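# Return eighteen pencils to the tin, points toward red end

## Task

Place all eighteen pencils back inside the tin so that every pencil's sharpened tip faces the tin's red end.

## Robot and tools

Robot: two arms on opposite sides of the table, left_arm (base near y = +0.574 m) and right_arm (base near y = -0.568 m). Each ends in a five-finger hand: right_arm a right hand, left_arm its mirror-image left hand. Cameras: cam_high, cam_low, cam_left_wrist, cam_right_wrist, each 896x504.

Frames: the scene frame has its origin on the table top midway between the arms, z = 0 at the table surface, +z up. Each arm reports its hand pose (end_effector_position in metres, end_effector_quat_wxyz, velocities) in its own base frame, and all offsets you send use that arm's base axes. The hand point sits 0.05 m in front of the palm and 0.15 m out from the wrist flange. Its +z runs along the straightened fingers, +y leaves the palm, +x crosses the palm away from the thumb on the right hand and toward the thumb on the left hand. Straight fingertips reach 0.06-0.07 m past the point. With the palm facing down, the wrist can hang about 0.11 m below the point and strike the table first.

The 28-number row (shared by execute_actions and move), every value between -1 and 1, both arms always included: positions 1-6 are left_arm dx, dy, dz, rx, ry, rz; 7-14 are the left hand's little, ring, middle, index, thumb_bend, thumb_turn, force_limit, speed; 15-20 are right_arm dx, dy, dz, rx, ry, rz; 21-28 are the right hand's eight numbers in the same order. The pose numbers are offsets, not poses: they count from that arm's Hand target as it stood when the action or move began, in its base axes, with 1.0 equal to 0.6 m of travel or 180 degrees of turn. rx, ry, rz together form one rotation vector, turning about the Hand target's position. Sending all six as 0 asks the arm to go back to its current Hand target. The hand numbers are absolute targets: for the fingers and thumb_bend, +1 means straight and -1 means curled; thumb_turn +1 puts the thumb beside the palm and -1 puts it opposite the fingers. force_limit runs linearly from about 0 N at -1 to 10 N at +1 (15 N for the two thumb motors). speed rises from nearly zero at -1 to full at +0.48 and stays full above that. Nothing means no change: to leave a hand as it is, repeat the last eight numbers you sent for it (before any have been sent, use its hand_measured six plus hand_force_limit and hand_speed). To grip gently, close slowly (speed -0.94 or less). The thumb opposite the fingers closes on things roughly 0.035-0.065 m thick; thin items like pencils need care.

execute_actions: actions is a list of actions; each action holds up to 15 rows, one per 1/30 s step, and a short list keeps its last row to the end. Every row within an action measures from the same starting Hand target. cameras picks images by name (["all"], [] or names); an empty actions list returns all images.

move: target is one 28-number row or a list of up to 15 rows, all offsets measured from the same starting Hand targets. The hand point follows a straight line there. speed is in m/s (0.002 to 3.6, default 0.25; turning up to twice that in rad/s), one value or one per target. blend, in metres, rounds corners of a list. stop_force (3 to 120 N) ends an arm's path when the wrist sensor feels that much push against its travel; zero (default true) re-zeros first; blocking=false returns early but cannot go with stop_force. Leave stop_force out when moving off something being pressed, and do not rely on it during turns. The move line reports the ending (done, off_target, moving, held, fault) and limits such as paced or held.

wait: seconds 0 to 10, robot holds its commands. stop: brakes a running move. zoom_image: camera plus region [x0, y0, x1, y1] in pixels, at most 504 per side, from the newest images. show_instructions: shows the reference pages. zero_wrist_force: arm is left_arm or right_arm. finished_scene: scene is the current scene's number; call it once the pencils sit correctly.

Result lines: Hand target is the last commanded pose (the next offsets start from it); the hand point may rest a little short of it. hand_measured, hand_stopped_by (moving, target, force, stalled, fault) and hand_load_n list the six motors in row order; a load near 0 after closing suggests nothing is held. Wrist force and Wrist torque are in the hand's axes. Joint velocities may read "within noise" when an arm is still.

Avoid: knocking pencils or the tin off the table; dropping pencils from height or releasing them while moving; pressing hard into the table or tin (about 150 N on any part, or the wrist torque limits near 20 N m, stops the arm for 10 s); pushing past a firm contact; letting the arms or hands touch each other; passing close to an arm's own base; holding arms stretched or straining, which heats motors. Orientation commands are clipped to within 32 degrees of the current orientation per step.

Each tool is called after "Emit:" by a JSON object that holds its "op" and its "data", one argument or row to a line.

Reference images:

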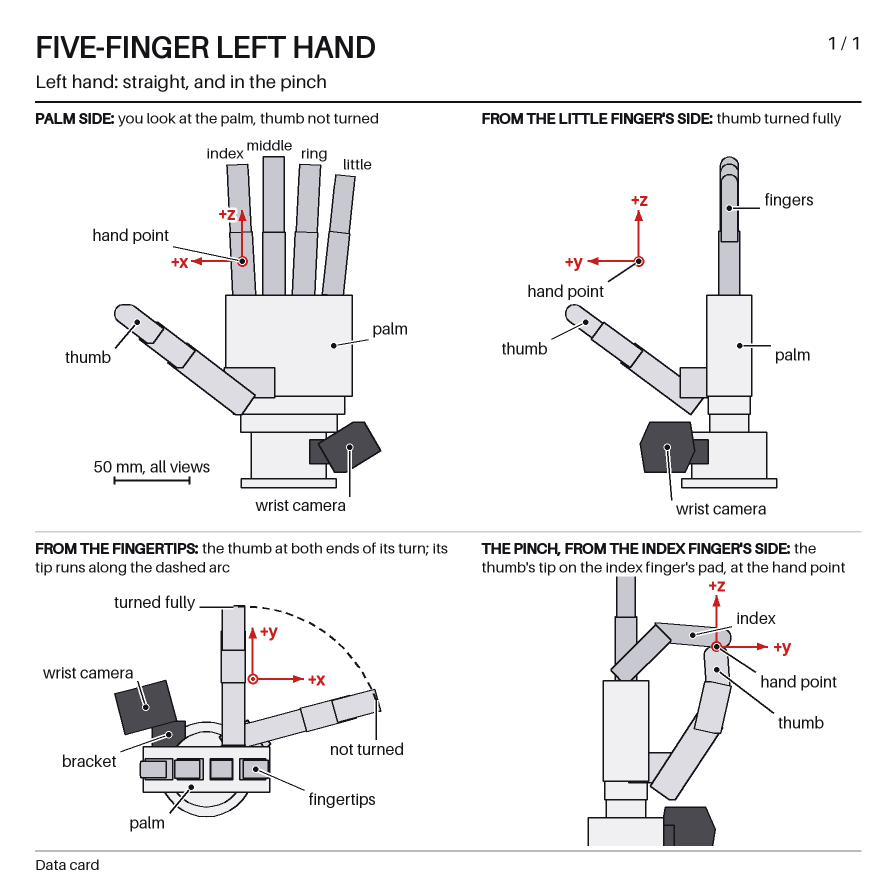

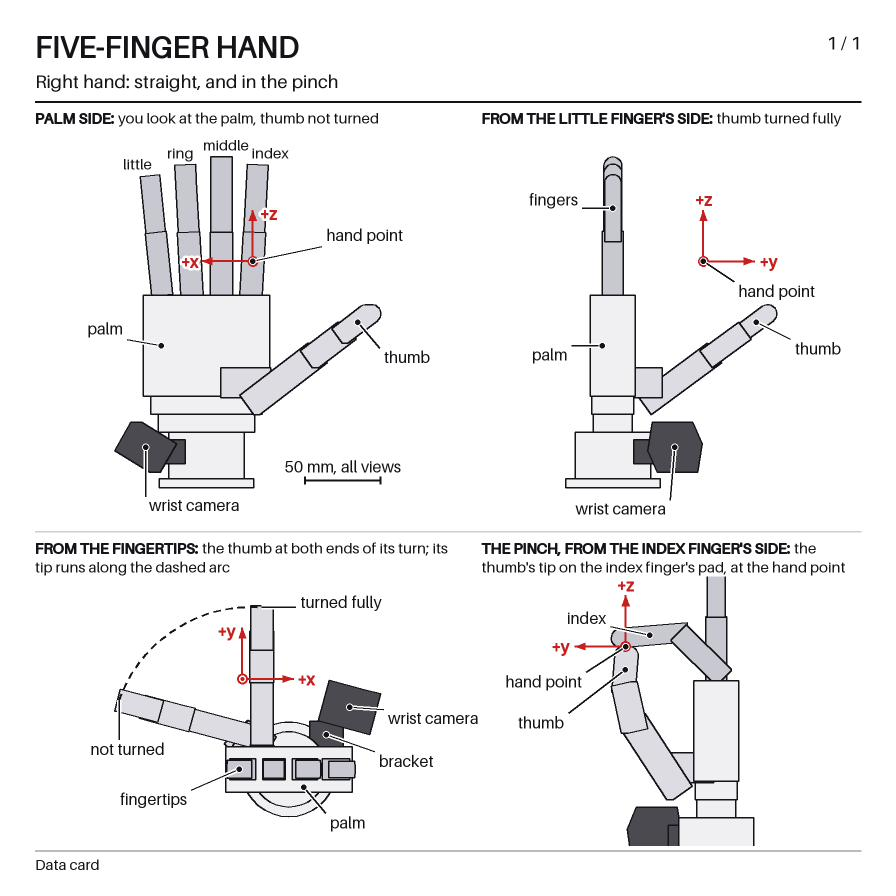

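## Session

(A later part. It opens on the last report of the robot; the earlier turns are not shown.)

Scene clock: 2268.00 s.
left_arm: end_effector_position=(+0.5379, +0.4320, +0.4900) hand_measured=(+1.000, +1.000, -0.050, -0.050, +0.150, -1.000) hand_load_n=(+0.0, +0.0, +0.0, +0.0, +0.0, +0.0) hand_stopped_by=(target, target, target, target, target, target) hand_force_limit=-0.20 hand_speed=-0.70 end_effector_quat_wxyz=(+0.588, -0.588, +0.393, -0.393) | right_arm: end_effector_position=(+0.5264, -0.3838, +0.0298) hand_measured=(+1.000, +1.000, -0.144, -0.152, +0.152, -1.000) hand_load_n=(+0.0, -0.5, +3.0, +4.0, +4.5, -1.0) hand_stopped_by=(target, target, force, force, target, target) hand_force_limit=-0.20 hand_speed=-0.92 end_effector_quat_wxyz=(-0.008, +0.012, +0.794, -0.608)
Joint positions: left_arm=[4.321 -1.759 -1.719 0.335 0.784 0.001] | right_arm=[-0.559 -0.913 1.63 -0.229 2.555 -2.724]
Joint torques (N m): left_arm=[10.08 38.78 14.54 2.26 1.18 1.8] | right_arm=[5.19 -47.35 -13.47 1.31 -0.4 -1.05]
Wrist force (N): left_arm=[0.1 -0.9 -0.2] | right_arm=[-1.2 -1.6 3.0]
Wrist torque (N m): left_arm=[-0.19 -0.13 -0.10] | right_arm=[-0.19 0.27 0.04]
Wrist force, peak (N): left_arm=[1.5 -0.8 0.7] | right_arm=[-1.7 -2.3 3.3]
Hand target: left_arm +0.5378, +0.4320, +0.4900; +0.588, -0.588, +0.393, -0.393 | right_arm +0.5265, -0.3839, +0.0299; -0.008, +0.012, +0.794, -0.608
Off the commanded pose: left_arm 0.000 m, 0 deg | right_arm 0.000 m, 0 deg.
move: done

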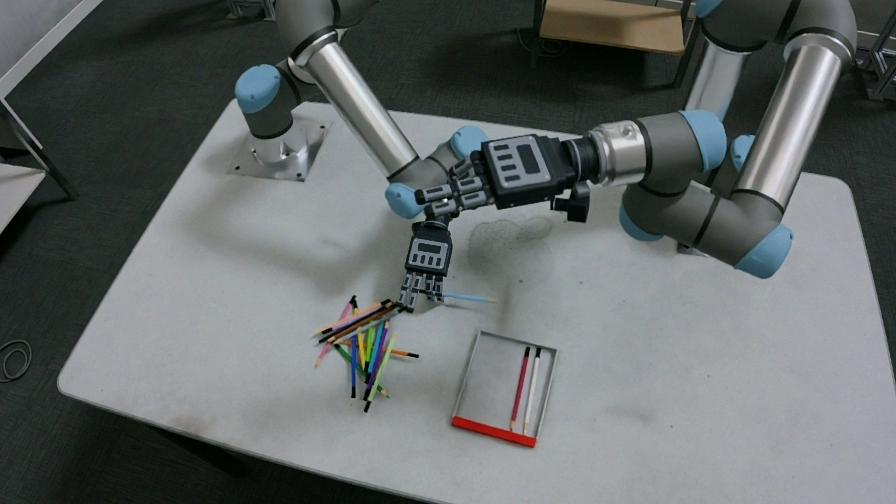

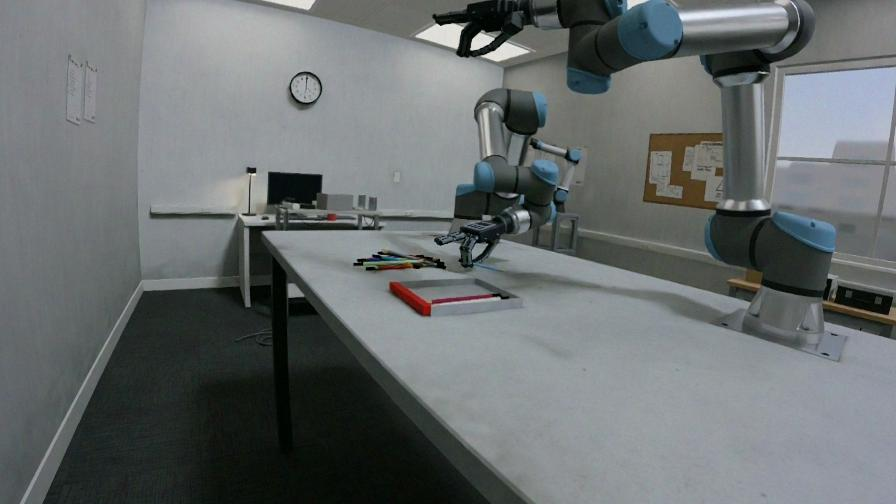

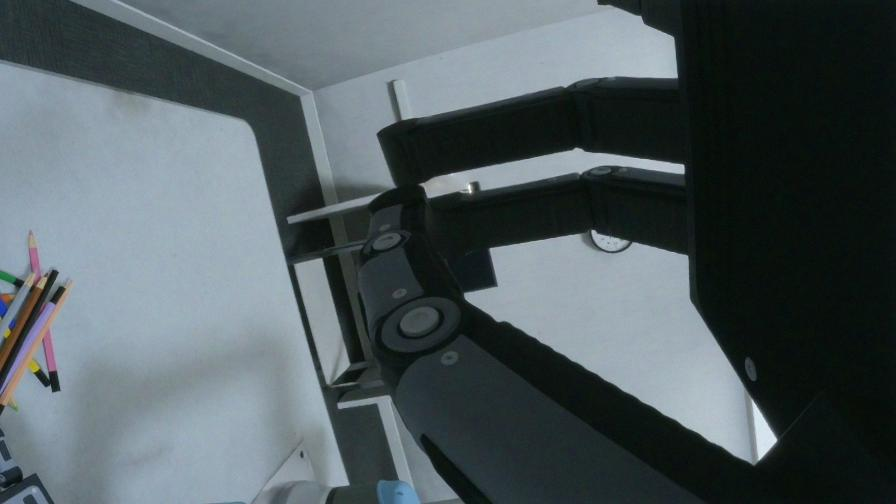

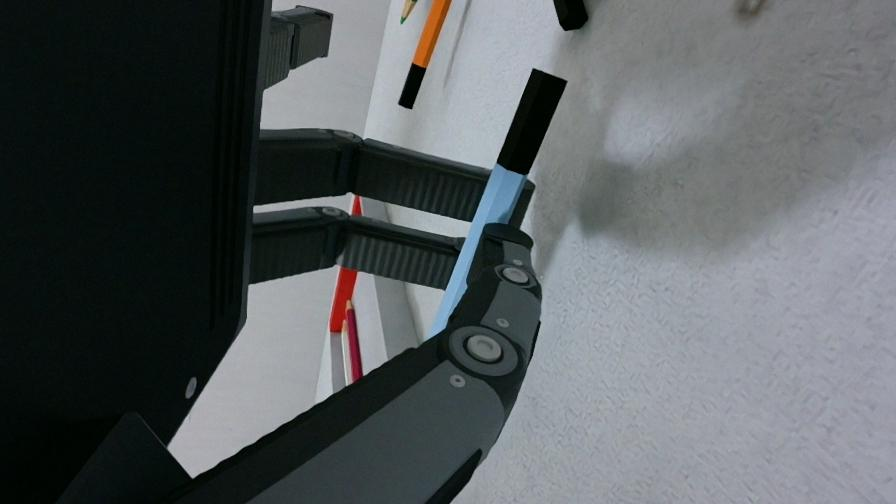

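Emit:
{"op": "move", "data": {
  "target": [
    [0,0,0,0,0,0,1,1,-0.05,-0.05,0.15,-1,-0.2,-0.7,0,0,-0.033,0,0,0,1,1,-0.65,-0.65,0.15,-1,-0.2,-0.92]
  ],
  "speed": 0.03,
  "stop_force": 4,
  "cameras": ["cam_right_wrist","cam_low","cam_high"]
}}

Emit:
{"op": "zoom_image", "data": {
  "camera": "cam_low",
  "region": [400, 200, 560, 300]
}}

Emit:
{"op": "zoom_image", "data": {
  "camera": "cam_high",
  "region": [300, 220, 540, 430]
}}

Scene clock: 2275.30 s.
left_arm: end_effector_position=(+0.5378, +0.4320, +0.4900) hand_measured=(+1.000, +1.000, -0.050, -0.050, +0.150, -1.000) hand_load_n=(+0.0, -0.5, +0.0, +0.0, +0.0, +0.0) hand_stopped_by=(target, target, target, target, target, target) hand_force_limit=-0.20 hand_speed=-0.70 end_effector_quat_wxyz=(+0.588, -0.588, +0.393, -0.393) | right_arm: end_effector_position=(+0.5265, -0.3839, +0.0171) hand_measured=(+1.000, +1.000, -0.144, -0.152, +0.152, -1.000) hand_load_n=(+0.0, +0.0, +3.0, +3.5, +4.5, -1.0) hand_stopped_by=(target, target, force, force, target, target) hand_force_limit=-0.20 hand_speed=-0.92 end_effector_quat_wxyz=(-0.008, +0.012, +0.794, -0.608)
Joint positions: left_arm=[4.321 -1.759 -1.719 0.335 0.784 0.001] | right_arm=[-0.559 -0.892 1.635 -0.254 2.555 -2.724]
Joint torques (N m): left_arm=[9.32 38.04 14.01 2.81 -1.34 -2.5] | right_arm=[2.45 -30.9 -28.76 -0.79 0.34 0.06]
Wrist force (N): left_arm=[0.3 -1.0 -0.1] | right_arm=[-1.3 -1.7 3.1]
Wrist torque (N m): left_arm=[-0.22 -0.16 -0.09] | right_arm=[-0.23 0.26 0.03]
Wrist force, peak (N): left_arm=[0.3 -1.2 -0.1] | right_arm=[0.2 -13.9 -5.9]
Hand target: left_arm +0.5378, +0.4320, +0.4900; +0.588, -0.588, +0.393, -0.393 | right_arm +0.5265, -0.3839, +0.0171; -0.008, +0.012, +0.794, -0.608 (not the last commanded pose)
Off the commanded pose: left_arm 0.000 m, 0 deg | right_arm 0.007 m, 0 deg.
move: contact (right_arm)
Images, in order (width x height): cam_high 896x504, cam_low 896x504, cam_right_wrist 896x504.

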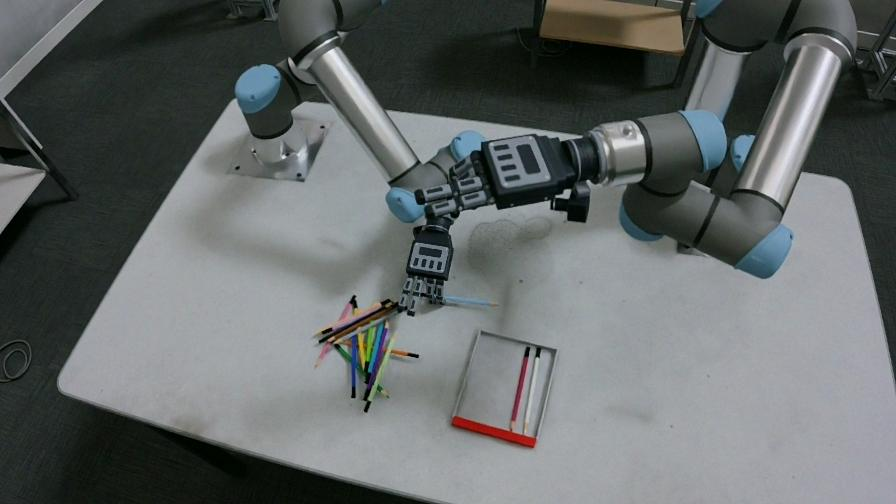

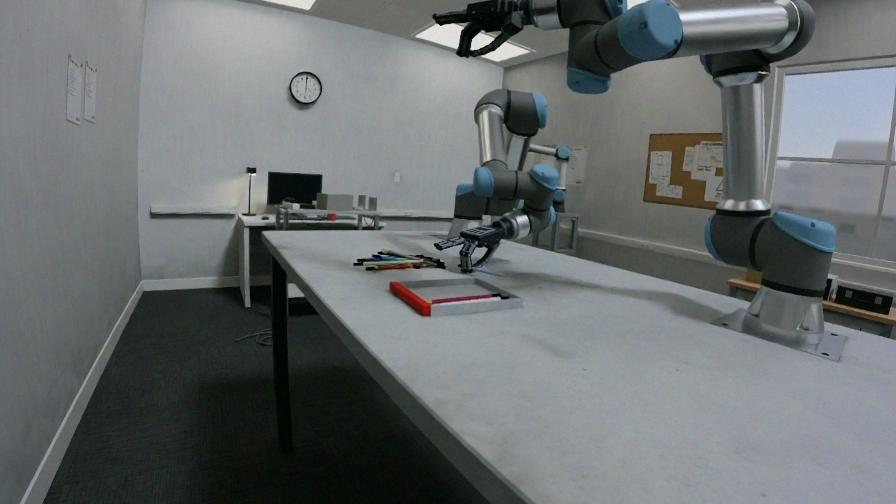

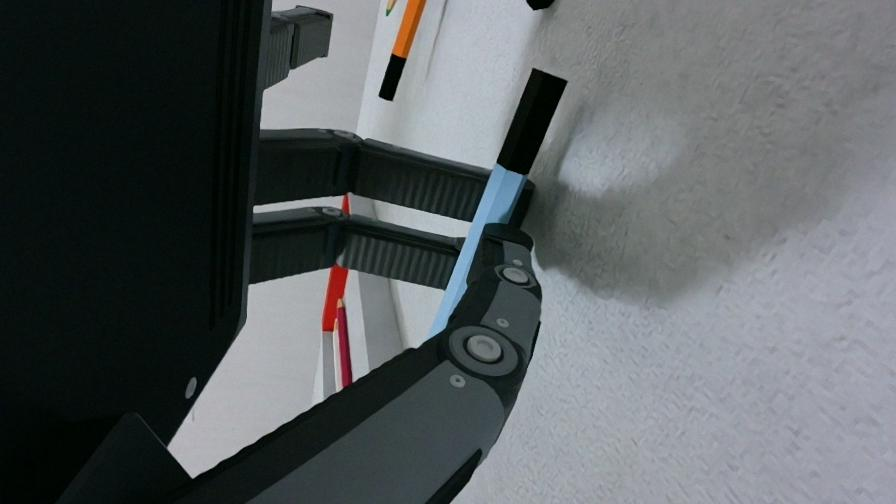

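Scaled by 3.150 from the camera's 896x504 image, which has a finer 1280x720 frame.

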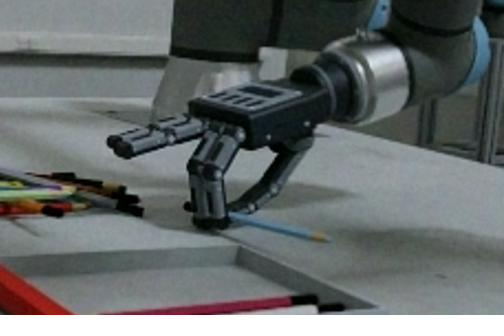

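Scaled by 2.100 from the camera's 896x504 image, which has a finer 1280x720 frame.

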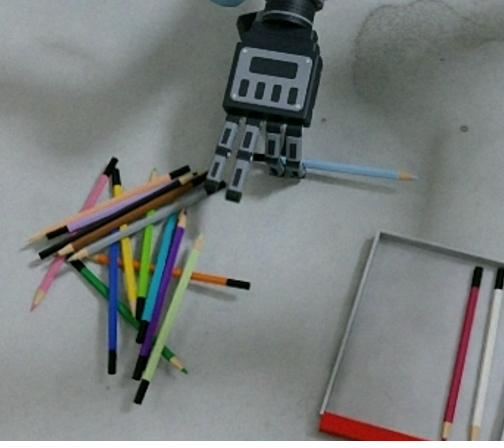

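Emit:
{"op": "move", "data": {
  "target": [
    [0,0,0,0,0,0,1,1,-0.05,-0.05,0.15,-1,-0.2,-0.7,0,0,0,0,0,0,1,1,-0.04,-0.04,0.15,-1,-0.2,-0.7],
    [0,0,0,0,0,0,1,1,-0.05,-0.05,0.15,-1,-0.2,-0.7,0,0,0.02,0,0,0,1,1,-0.04,-0.04,0.15,-1,-0.2,-0.7],
    [0,0,0,0,0,0,1,1,-0.05,-0.05,0.15,-1,-0.2,-0.7,0,0,0.1715,0,0,0,1,1,-0.04,-0.04,0.15,-1,-0.2,-0.7],
    [0.096,-0.1825,-0.4,-0.0724,0.0501,0.3627,1,1,-0.05,-0.05,0.15,-1,-0.2,-0.7,-0.3445,-0.2578,0.1715,0,0,0.4389,1,1,-0.04,-0.04,0.15,-1,-0.2,-0.7],
    [0.096,-0.1825,-0.6833,-0.0724,0.0501,0.3627,1,1,-0.05,-0.05,0.15,-1,-0.2,-0.7,-0.3445,-0.2578,0.1715,0,0,0.4389,1,1,-0.04,-0.04,0.15,-1,-0.2,-0.7]
  ],
  "speed": [0.04,0.04,0.15,0.35,0.2],
  "cameras": ["cam_high","cam_low","cam_left_wrist","cam_right_wrist"]
}}

Emit:
{"op": "zoom_image", "data": {
  "camera": "cam_high",
  "region": [300, 260, 500, 430]
}}

Scene clock: 2332.57 s.
left_arm: end_effector_position=(+0.5955, +0.3225, +0.0802) hand_measured=(+1.000, +1.000, -0.050, -0.050, +0.150, -1.000) hand_load_n=(+0.0, +0.0, +0.0, +0.0, +0.5, +0.0) hand_stopped_by=(target, target, target, target, target, target) hand_force_limit=-0.20 hand_speed=-0.70 end_effector_quat_wxyz=(-0.608, +0.793, -0.013, +0.010) | right_arm: end_effector_position=(+0.3198, -0.5385, +0.1200) hand_measured=(+1.000, +1.000, -0.040, -0.040, +0.150, -1.000) hand_load_n=(+0.0, +0.0, +0.0, +0.0, +0.0, +0.0) hand_stopped_by=(target, target, target, target, target, target) hand_force_limit=-0.20 hand_speed=-0.70 end_effector_quat_wxyz=(+0.381, -0.496, +0.620, -0.475)
Joint positions: left_arm=[3.553 -2.367 -1.83 0.495 2.631 -0.499] | right_arm=[-1.65 -0.898 1.45 0.537 0.297 -4.211]
Joint torques (N m): left_arm=[-6.34 32.21 5.89 3.11 -0.34 -2.55] | right_arm=[-9.73 -48.68 -3.38 0.2 -4.3 0.9]
Wrist force (N): left_arm=[0.3 -0.2 -0.3] | right_arm=[-0.8 -1.7 2.9]
Wrist torque (N m): left_arm=[-0.09 -0.13 -0.10] | right_arm=[-0.22 0.27 0.21]
Wrist force, peak (N): left_arm=[0.2 -2.8 -0.7] | right_arm=[-1.4 -3.1 2.7]
Hand target: left_arm +0.5954, +0.3225, +0.0801; -0.608, +0.793, -0.013, +0.010 | right_arm +0.3198, -0.5385, +0.1200; +0.381, -0.496, +0.620, -0.475
Off the commanded pose: left_arm 0.000 m, 0 deg | right_arm 0.000 m, 0 deg.
move: done

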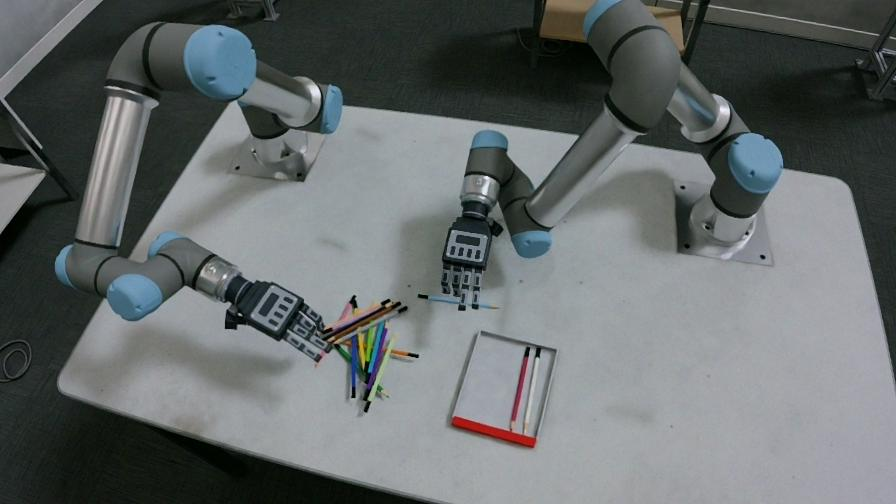

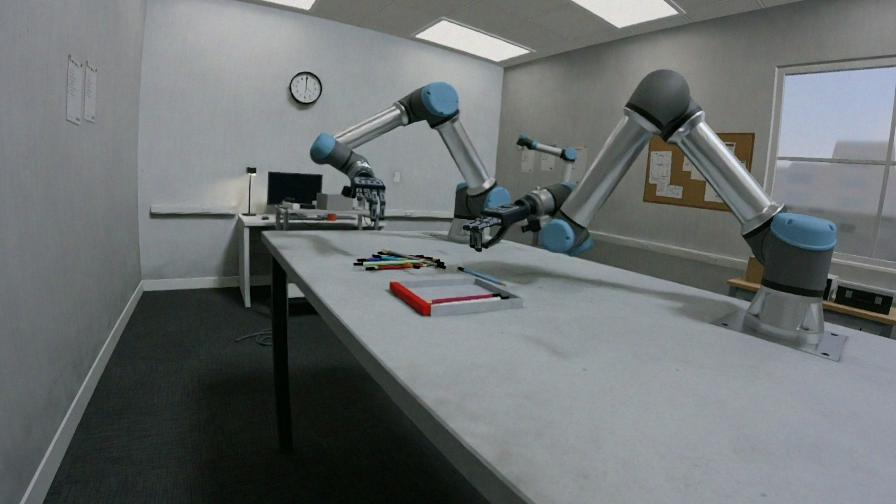

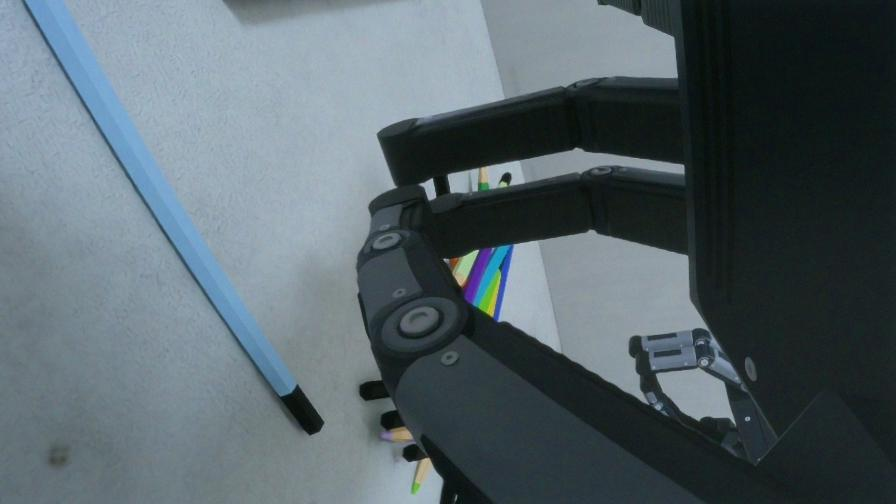

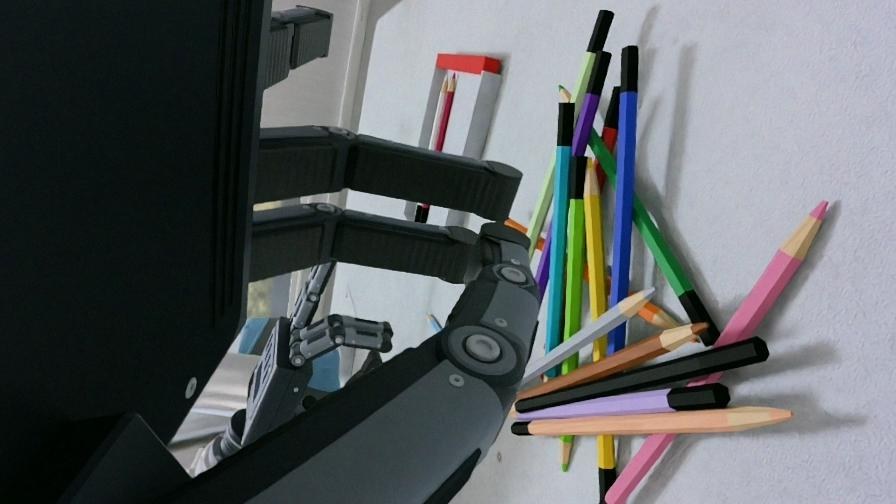

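Scaled by 2.520 from the camera's 896x504 image, which has a finer 1280x720 frame.

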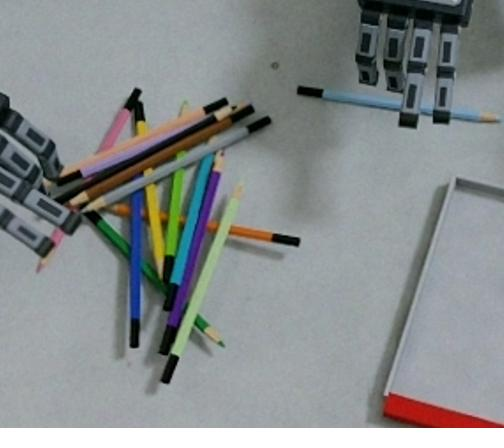

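Emit:
{"op": "move", "data": {
  "target": [
    [-0.0138,-0.0145,-0.0583,0,0,0.0167,1,1,-0.05,-0.05,0.15,-1,-0.2,-0.7,-0.0138,-0.0005,-0.125,0,0,0.0167,1,1,-0.05,-0.05,0.15,-1,-0.2,-0.7]
  ],
  "speed": 0.1,
  "cameras": ["cam_left_wrist","cam_right_wrist"]
}}

Scene clock: 2433.63 s.
left_arm: end_effector_position=(+0.5872, +0.3137, +0.0450) hand_measured=(+1.000, +1.000, -0.050, -0.050, +0.150, -1.000) hand_load_n=(+0.0, +0.0, +0.0, +0.0, +0.0, +0.0) hand_stopped_by=(target, target, target, target, target, target) hand_force_limit=-0.20 hand_speed=-0.70 end_effector_quat_wxyz=(-0.608, +0.794, +0.008, -0.006) | right_arm: end_effector_position=(+0.3115, -0.5390, +0.0451) hand_measured=(+1.000, +1.000, -0.050, -0.050, +0.150, -1.000) hand_load_n=(+0.0, +0.0, +0.0, +0.0, +0.0, +0.0) hand_stopped_by=(target, target, target, target, target, target) hand_force_limit=-0.20 hand_speed=-0.70 end_effector_quat_wxyz=(+0.393, -0.512, +0.606, -0.465)
Joint positions: left_arm=[3.533 -2.428 -1.833 0.481 2.691 -0.588] | right_arm=[-1.665 -0.73 1.427 0.608 0.272 -4.435]
Joint torques (N m): left_arm=[10.24 52.52 11.49 3.88 -0.78 1.77] | right_arm=[7.46 -36.48 -1.24 0.3 0.29 -1.09]
Wrist force (N): left_arm=[0.4 -0.6 -0.1] | right_arm=[-0.7 -1.4 2.9]
Wrist torque (N m): left_arm=[-0.15 -0.13 -0.07] | right_arm=[-0.14 0.23 0.20]
Wrist force, peak (N): left_arm=[0.6 -1.4 -0.1] | right_arm=[-0.9 -3.2 2.8]
Hand target: left_arm +0.5872, +0.3138, +0.0451; -0.609, +0.793, +0.008, -0.006 | right_arm +0.3115, -0.5388, +0.0450; +0.393, -0.512, +0.607, -0.465
Off the commanded pose: left_arm 0.000 m, 0 deg | right_arm 0.000 m, 0 deg.
move: done
Images, in order (width x height): cam_left_wrist 896x504, cam_right_wrist 896x504.

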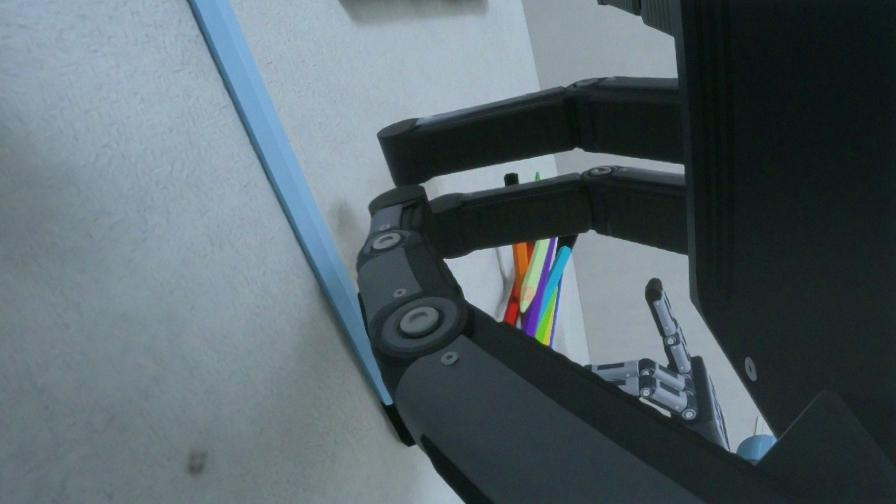

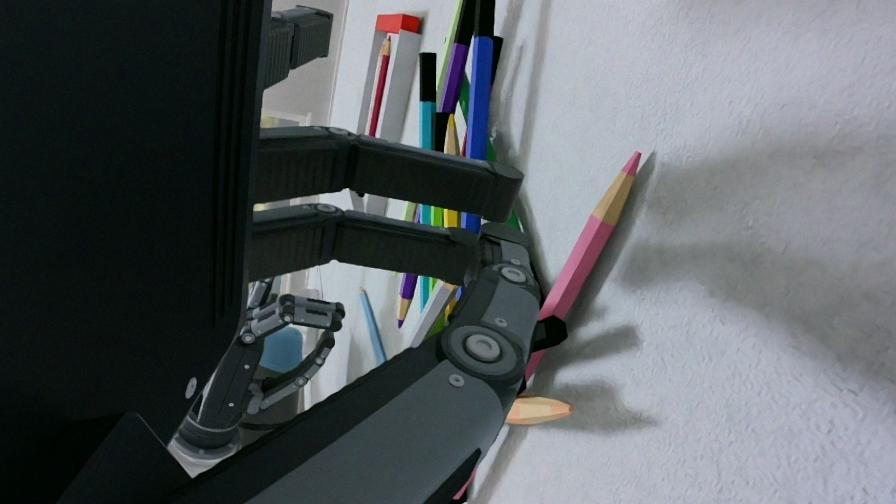

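Emit:
{"op": "move", "data": {
  "target": [
    [-0.0004,-0.0117,-0.0167,0,0,0,1,1,-0.05,-0.05,0.15,-1,-0.2,-0.7,0.005,-0.0008,-0.0167,0,0,-0.0278,1,1,-0.05,-0.05,0.15,-1,-0.2,-0.7]
  ],
  "speed": 0.06
}}

Emit:
{"op": "move", "data": {
  "target": [
    [0,0,-0.0283,0,0,0,1,1,-0.05,-0.05,0.15,-1,-0.2,-0.7,0,0,-0.035,0,0,0,1,1,-0.05,-0.05,0.15,-1,-0.2,-0.7]
  ],
  "speed": 0.02,
  "stop_force": 4,
  "cameras": ["cam_left_wrist","cam_right_wrist"]
}}

Scene clock: 2460.33 s.
left_arm: end_effector_position=(+0.5869, +0.3067, +0.0350) hand_measured=(+1.000, +1.000, -0.050, -0.050, +0.150, -1.000) hand_load_n=(+0.0, +0.0, +0.5, +0.0, +0.0, +0.0) hand_stopped_by=(target, target, target, target, target, target) hand_force_limit=-0.20 hand_speed=-0.70 end_effector_quat_wxyz=(-0.609, +0.793, +0.008, -0.006) | right_arm: end_effector_position=(+0.3146, -0.5392, +0.0350) hand_measured=(+1.000, +1.000, -0.050, -0.050, +0.150, -1.000) hand_load_n=(+0.0, +0.0, -0.5, +0.0, +0.0, +0.0) hand_stopped_by=(target, target, target, target, target, target) hand_force_limit=-0.20 hand_speed=-0.70 end_effector_quat_wxyz=(+0.372, -0.485, +0.628, -0.481)
Joint positions: left_arm=[3.521 -2.445 -1.836 0.487 2.7 -0.604] | right_arm=[-1.66 -0.809 1.533 0.296 0.31 -4.138]
Joint torques (N m): left_arm=[7.77 53.82 10.02 1.7 -0.62 2.24] | right_arm=[-3.94 -32 -28.13 0.61 -4.55 0.73]
Wrist force (N): left_arm=[0.4 -0.7 -0.2] | right_arm=[-0.5 -1.6 3.0]
Wrist torque (N m): left_arm=[-0.16 -0.13 -0.07] | right_arm=[-0.17 0.19 0.14]
Wrist force, peak (N): left_arm=[0.0 -1.2 -0.3] | right_arm=[-0.5 -2.1 3.1]
Hand target: left_arm +0.5869, +0.3068, +0.0351; -0.609, +0.793, +0.008, -0.006 | right_arm +0.3145, -0.5393, +0.0350; +0.372, -0.485, +0.628, -0.481
Off the commanded pose: left_arm 0.000 m, 0 deg | right_arm 0.000 m, 0 deg.
move: done

Scene clock: 2462.13 s.
left_arm: end_effector_position=(+0.5869, +0.3068, +0.0240) hand_measured=(+1.000, +1.000, -0.050, -0.050, +0.150, -1.000) hand_load_n=(-0.5, +0.0, +0.0, +0.0, +0.0, +0.0) hand_stopped_by=(target, target, target, target, target, target) hand_force_limit=-0.20 hand_speed=-0.70 end_effector_quat_wxyz=(-0.608, +0.793, +0.008, -0.006) | right_arm: end_effector_position=(+0.3145, -0.5393, +0.0170) hand_measured=(+1.000, +1.000, -0.050, -0.050, +0.150, -1.000) hand_load_n=(+0.0, -0.5, +0.0, +0.0, +0.0, +0.0) hand_stopped_by=(target, target, target, target, target, target) hand_force_limit=-0.20 hand_speed=-0.70 end_effector_quat_wxyz=(+0.372, -0.485, +0.628, -0.481)
Joint positions: left_arm=[3.521 -2.47 -1.83 0.505 2.7 -0.604] | right_arm=[-1.66 -0.78 1.537 0.263 0.31 -4.138]
Joint torques (N m): left_arm=[8.79 52.62 3.28 2.98 -0.95 0.69] | right_arm=[3.25 -48.1 -19.94 1.44 1.96 -0.26]
Wrist force (N): left_arm=[0.2 -3.3 -1.1] | right_arm=[-0.3 -5.9 2.0]
Wrist torque (N m): left_arm=[-0.15 -0.13 -0.04] | right_arm=[-0.26 0.21 0.08]
Wrist force, peak (N): left_arm=[1.3 -11.5 -3.2] | right_arm=[3.9 -15.7 -2.3]
Hand target: left_arm +0.5869, +0.3068, +0.0240; -0.608, +0.793, +0.008, -0.006 (not the last commanded pose) | right_arm +0.3145, -0.5393, +0.0170; +0.372, -0.485, +0.628, -0.481 (not the last commanded pose)
Off the commanded pose: left_arm 0.006 m, 0 deg | right_arm 0.003 m, 0 deg.
move: contact (left_arm, right_arm)
Images, in order (width x height): cam_left_wrist 896x504, cam_right_wrist 896x504.

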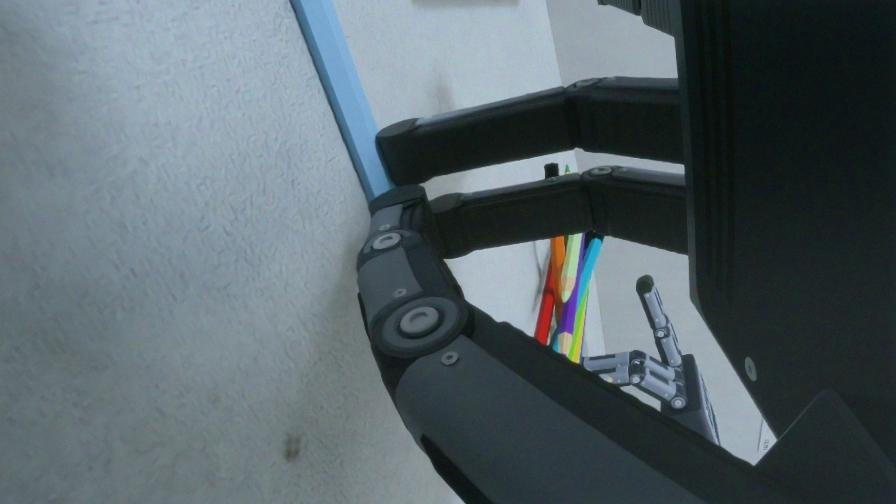

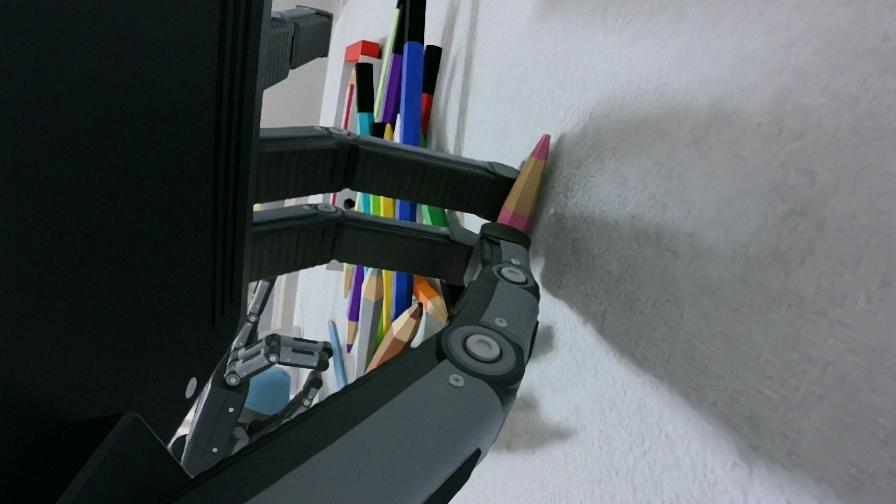

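Emit:
{"op": "zoom_image", "data": {
  "camera": "cam_left_wrist",
  "region": [280, 80, 520, 300]
}}

Emit:
{"op": "zoom_image", "data": {
  "camera": "cam_right_wrist",
  "region": [420, 100, 640, 320]
}}

Scaled by 2.100 from the camera's 896x504 image, which has a finer 1280x720 frame.

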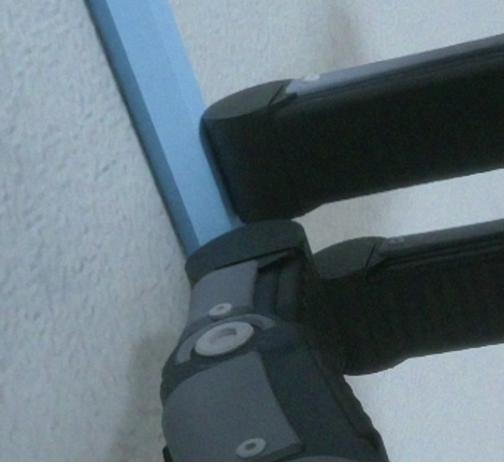

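Scaled by 2.291 from the camera's 896x504 image, which has a finer 1280x720 frame.

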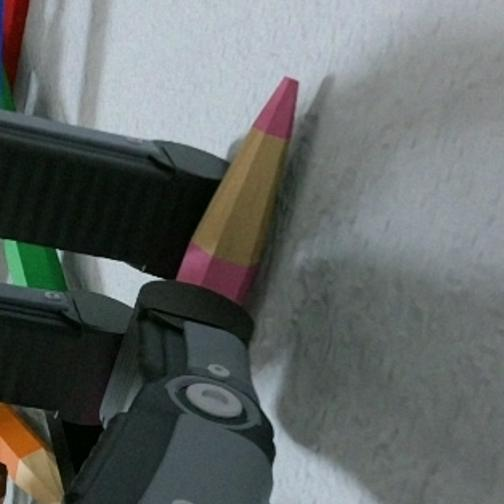

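Emit:
{"op": "move", "data": {
  "target": [
    [0,0,0.0133,0,0,0,1,1,-0.05,-0.05,0.15,-1,-0.2,-0.7,0,0,0,0,0,0,1,1,-0.6,-0.6,0.15,-1,-0.75,-0.92],
    [0.0005,0.015,0.0133,0,0,0,1,1,-0.05,-0.05,0.15,-1,-0.2,-0.7,0,0,0,0,0,0,1,1,-0.65,-0.65,0.15,-1,-0.2,-0.92]
  ],
  "speed": 0.04
}}

Emit:
{"op": "move", "data": {
  "target": [
    [0,0,-0.033,0,0,0,1,1,-0.05,-0.05,0.15,-1,-0.2,-0.7,0,0,0,0,0,0,1,1,-0.65,-0.65,0.15,-1,-0.2,-0.92]
  ],
  "speed": 0.015,
  "stop_force": 4,
  "cameras": ["cam_left_wrist","cam_right_wrist"]
}}

Emit:
{"op": "zoom_image", "data": {
  "camera": "cam_left_wrist",
  "region": [280, 80, 520, 300]
}}

Emit:
{"op": "zoom_image", "data": {
  "camera": "cam_right_wrist",
  "region": [420, 100, 640, 320]
}}

Scene clock: 2530.77 s.
left_arm: end_effector_position=(+0.5872, +0.3158, +0.0319) hand_measured=(+1.000, +1.000, -0.050, -0.050, +0.150, -1.000) hand_load_n=(+0.0, +0.0, +0.0, +0.0, +0.0, +0.0) hand_stopped_by=(target, target, target, target, target, target) hand_force_limit=-0.20 hand_speed=-0.70 end_effector_quat_wxyz=(-0.608, +0.794, +0.008, -0.006) | right_arm: end_effector_position=(+0.3145, -0.5393, +0.0170) hand_measured=(+1.000, +1.000, -0.084, -0.264, +0.150, -1.000) hand_load_n=(+0.0, -0.5, +3.5, +6.0, +1.0, +0.0) hand_stopped_by=(target, target, force, force, target, target) hand_force_limit=-0.20 hand_speed=-0.92 end_effector_quat_wxyz=(+0.372, -0.485, +0.628, -0.481)
Joint positions: left_arm=[3.536 -2.458 -1.824 0.506 2.688 -0.583] | right_arm=[-1.66 -0.78 1.537 0.263 0.31 -4.138]
Joint torques (N m): left_arm=[-8.29 53.5 3.79 -0.12 2.57 -2.47] | right_arm=[-2.21 -45.66 -26.03 0.42 1.13 0.93]
Wrist force (N): left_arm=[0.2 -0.6 -0.4] | right_arm=[-0.1 -11.3 3.5]
Wrist torque (N m): left_arm=[-0.14 -0.12 -0.17] | right_arm=[-0.39 0.15 -0.03]
Wrist force, peak (N): left_arm=[0.2 -3.6 -1.1] | right_arm=[-0.1 -11.5 3.9]
Hand target: left_arm +0.5872, +0.3158, +0.0320; -0.608, +0.793, +0.008, -0.006 | right_arm +0.3145, -0.5393, +0.0170; +0.372, -0.485, +0.628, -0.481
Off the commanded pose: left_arm 0.000 m, 0 deg | right_arm 0.000 m, 0 deg.
move: done

Scene clock: 2532.03 s.
left_arm: end_effector_position=(+0.5874, +0.3159, +0.0202) hand_measured=(+1.000, +1.000, -0.050, -0.050, +0.150, -1.000) hand_load_n=(+0.0, +0.0, +0.0, +0.0, +0.0, +0.0) hand_stopped_by=(target, target, target, target, target, target) hand_force_limit=-0.20 hand_speed=-0.70 end_effector_quat_wxyz=(-0.608, +0.793, +0.008, -0.006) | right_arm: end_effector_position=(+0.3145, -0.5393, +0.0170) hand_measured=(+1.000, +1.000, -0.084, -0.264, +0.150, -1.000) hand_load_n=(+0.0, +0.0, +3.5, +6.0, +0.5, +0.0) hand_stopped_by=(target, target, force, force, target, target) hand_force_limit=-0.20 hand_speed=-0.92 end_effector_quat_wxyz=(+0.372, -0.485, +0.628, -0.481)
Joint positions: left_arm=[3.536 -2.484 -1.816 0.525 2.688 -0.584] | right_arm=[-1.66 -0.78 1.537 0.263 0.31 -4.138]
Joint torques (N m): left_arm=[0.85 43.12 10.95 2.25 0.77 -0.13] | right_arm=[-7.36 -44.67 -25.08 0.43 1.07 0.79]
Wrist force (N): left_arm=[0.2 -0.5 -0.2] | right_arm=[-0.4 -9.4 3.7]
Wrist torque (N m): left_arm=[-0.15 -0.11 -0.18] | right_arm=[-0.32 0.20 -0.03]
Wrist force, peak (N): left_arm=[0.3 -1.9 -0.6] | right_arm=[0.0 -11.4 3.5]
Hand target: left_arm +0.5874, +0.3159, +0.0202; -0.608, +0.793, +0.008, -0.006 (not the last commanded pose) | right_arm +0.3145, -0.5393, +0.0170; +0.372, -0.485, +0.628, -0.481
Off the commanded pose: left_arm 0.008 m, 0 deg | right_arm 0.000 m, 0 deg.
FORCE FAULT: contact force on the left arm reached its limit, and that arm stopped. The contact can be on any part of that arm, not only on its tool. That arm's remaining commands of this call were not run. That arm is still stopped at the end of this call. That arm stays stopped for about 10 more seconds. Until then a move that you send moves the other arm only, and its call returns only when the move has ended. Once the stop has ended, the next robot result says so. If the stop ends while you think or write, that arm runs what you send next, counted from a new Hand target: where the arm stands when the stop ends. While its stop runs, that arm, its gripper or tool too, takes no new command. Until it ends, the stop uses up actions while you think or wait. An arm that is not stopped still takes commands.
move: fault (left_arm)
Images, in order (width x height): cam_left_wrist 896x504, cam_right_wrist 896x504.

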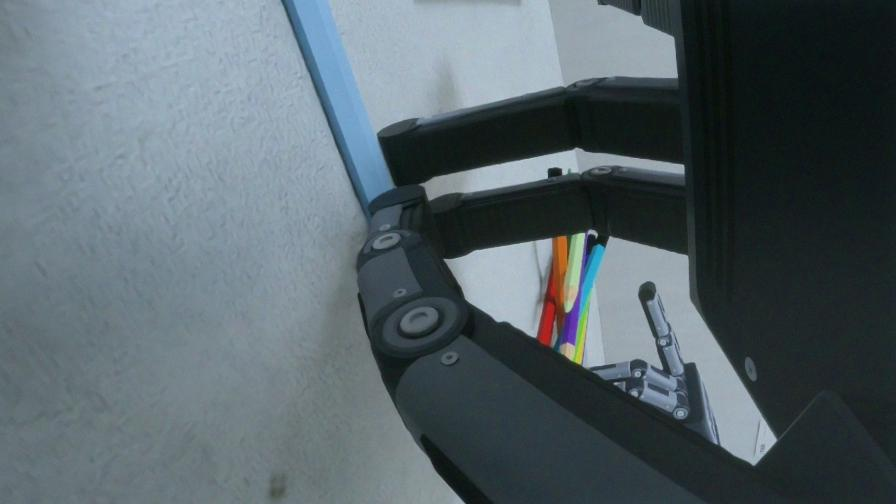

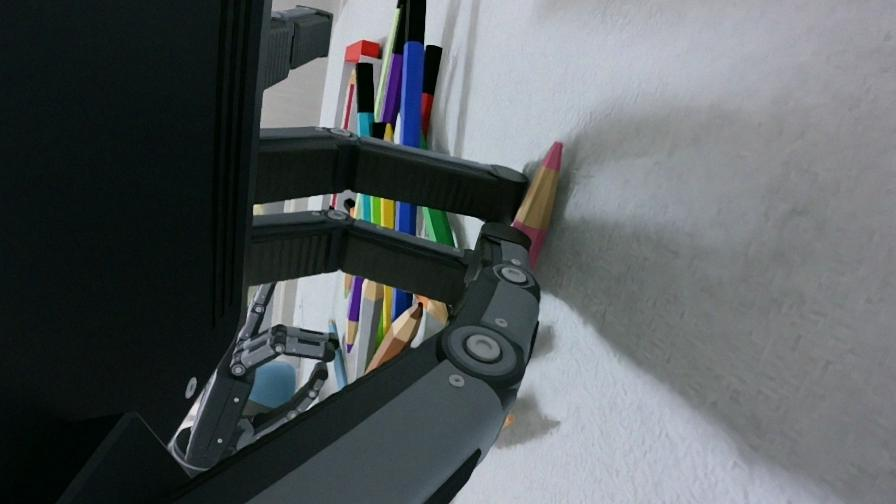

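Scaled by 2.100 from the camera's 896x504 image, which has a finer 1280x720 frame.

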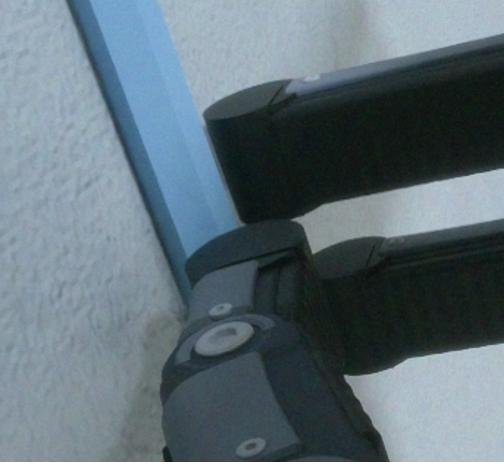

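Scaled by 2.291 from the camera's 896x504 image, which has a finer 1280x720 frame.

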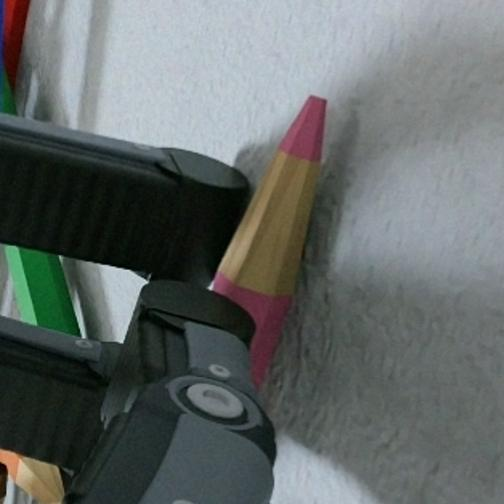

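Emit:
{"op": "move", "data": {
  "target": [
    [0,0,0,0,0,0,1,1,-0.05,-0.05,0.15,-1,-0.2,-0.7,0,0,0,0,0,0,1,1,-0.04,-0.04,0.15,-1,-0.2,-0.7],
    [0,0,0,0,0,0,1,1,-0.05,-0.05,0.15,-1,-0.2,-0.7,0,0,0.05,0,0,0,1,1,-0.04,-0.04,0.25,-1,-0.2,-0.7]
  ],
  "speed": 0.06,
  "cameras": ["cam_right_wrist","cam_low"]
}}

Scene clock: 2637.83 s.
left_arm: end_effector_position=(+0.5874, +0.3159, +0.0202) hand_measured=(+1.000, +1.000, -0.050, -0.050, +0.150, -1.000) hand_load_n=(+0.0, +0.0, +0.0, +0.0, +0.0, +0.5) hand_stopped_by=(target, target, target, target, target, target) hand_force_limit=-0.20 hand_speed=-0.70 end_effector_quat_wxyz=(-0.608, +0.793, +0.008, -0.006) | right_arm: end_effector_position=(+0.3145, -0.5394, +0.0470) hand_measured=(+1.000, +1.000, -0.040, -0.040, +0.250, -1.000) hand_load_n=(+0.0, -0.5, +0.0, +0.0, +0.0, +0.0) hand_stopped_by=(target, target, target, target, target, target) hand_force_limit=-0.20 hand_speed=-0.70 end_effector_quat_wxyz=(+0.372, -0.485, +0.628, -0.481)
Joint positions: left_arm=[3.536 -2.484 -1.816 0.525 2.688 -0.584] | right_arm=[-1.66 -0.827 1.529 0.318 0.31 -4.138]
Joint torques (N m): left_arm=[0.77 44.14 10.51 2.01 0.71 -0.25] | right_arm=[-3.66 -33.15 -1.96 0.23 0.11 0.82]
Wrist force (N): left_arm=[0.5 -0.6 -0.2] | right_arm=[-0.7 -1.7 3.2]
Wrist torque (N m): left_arm=[-0.16 -0.15 -0.16] | right_arm=[-0.20 0.20 0.11]
Wrist force, peak (N): left_arm=[0.3 -1.0 -0.5] | right_arm=[-0.2 -11.5 3.6]
Hand target: left_arm +0.5874, +0.3159, +0.0202; -0.608, +0.793, +0.008, -0.006 | right_arm +0.3145, -0.5393, +0.0470; +0.372, -0.485, +0.628, -0.481
Off the commanded pose: left_arm 0.000 m, 0 deg | right_arm 0.000 m, 0 deg.
FORCE FAULT, CONTINUED: the left arm's stop, for the force fault that an earlier result reported, is over. The rest of the stop counts as 19 of the actions that you can send in this scene. The stop ended before this call began, so that arm ran this call's commands, counted from a new Hand target: where the arm stood when the stop ended.
move: done
Images, in order (width x height): cam_low 896x504, cam_right_wrist 896x504.

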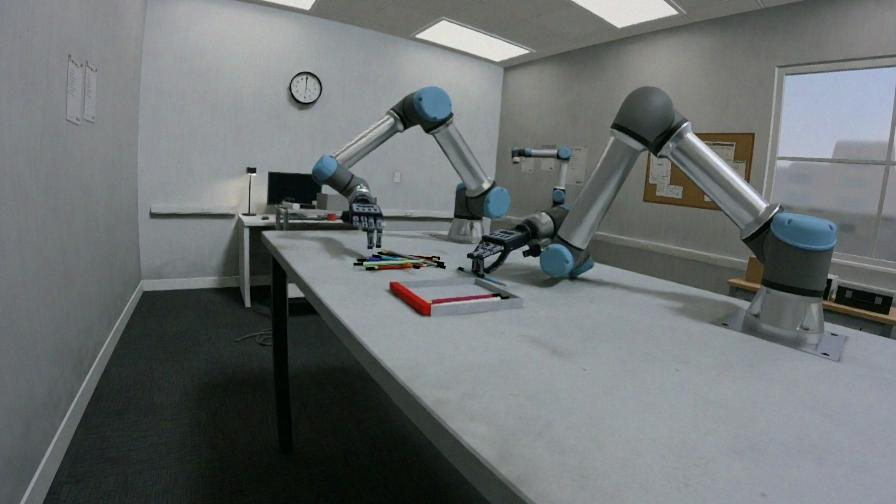

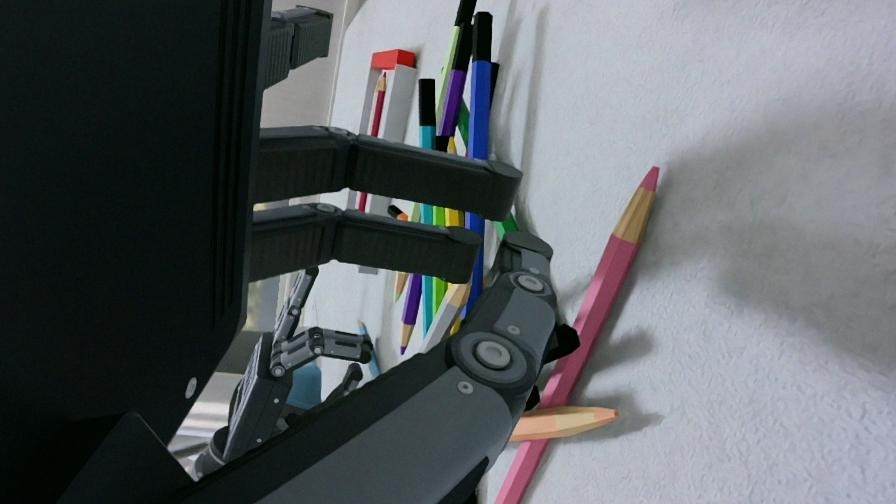

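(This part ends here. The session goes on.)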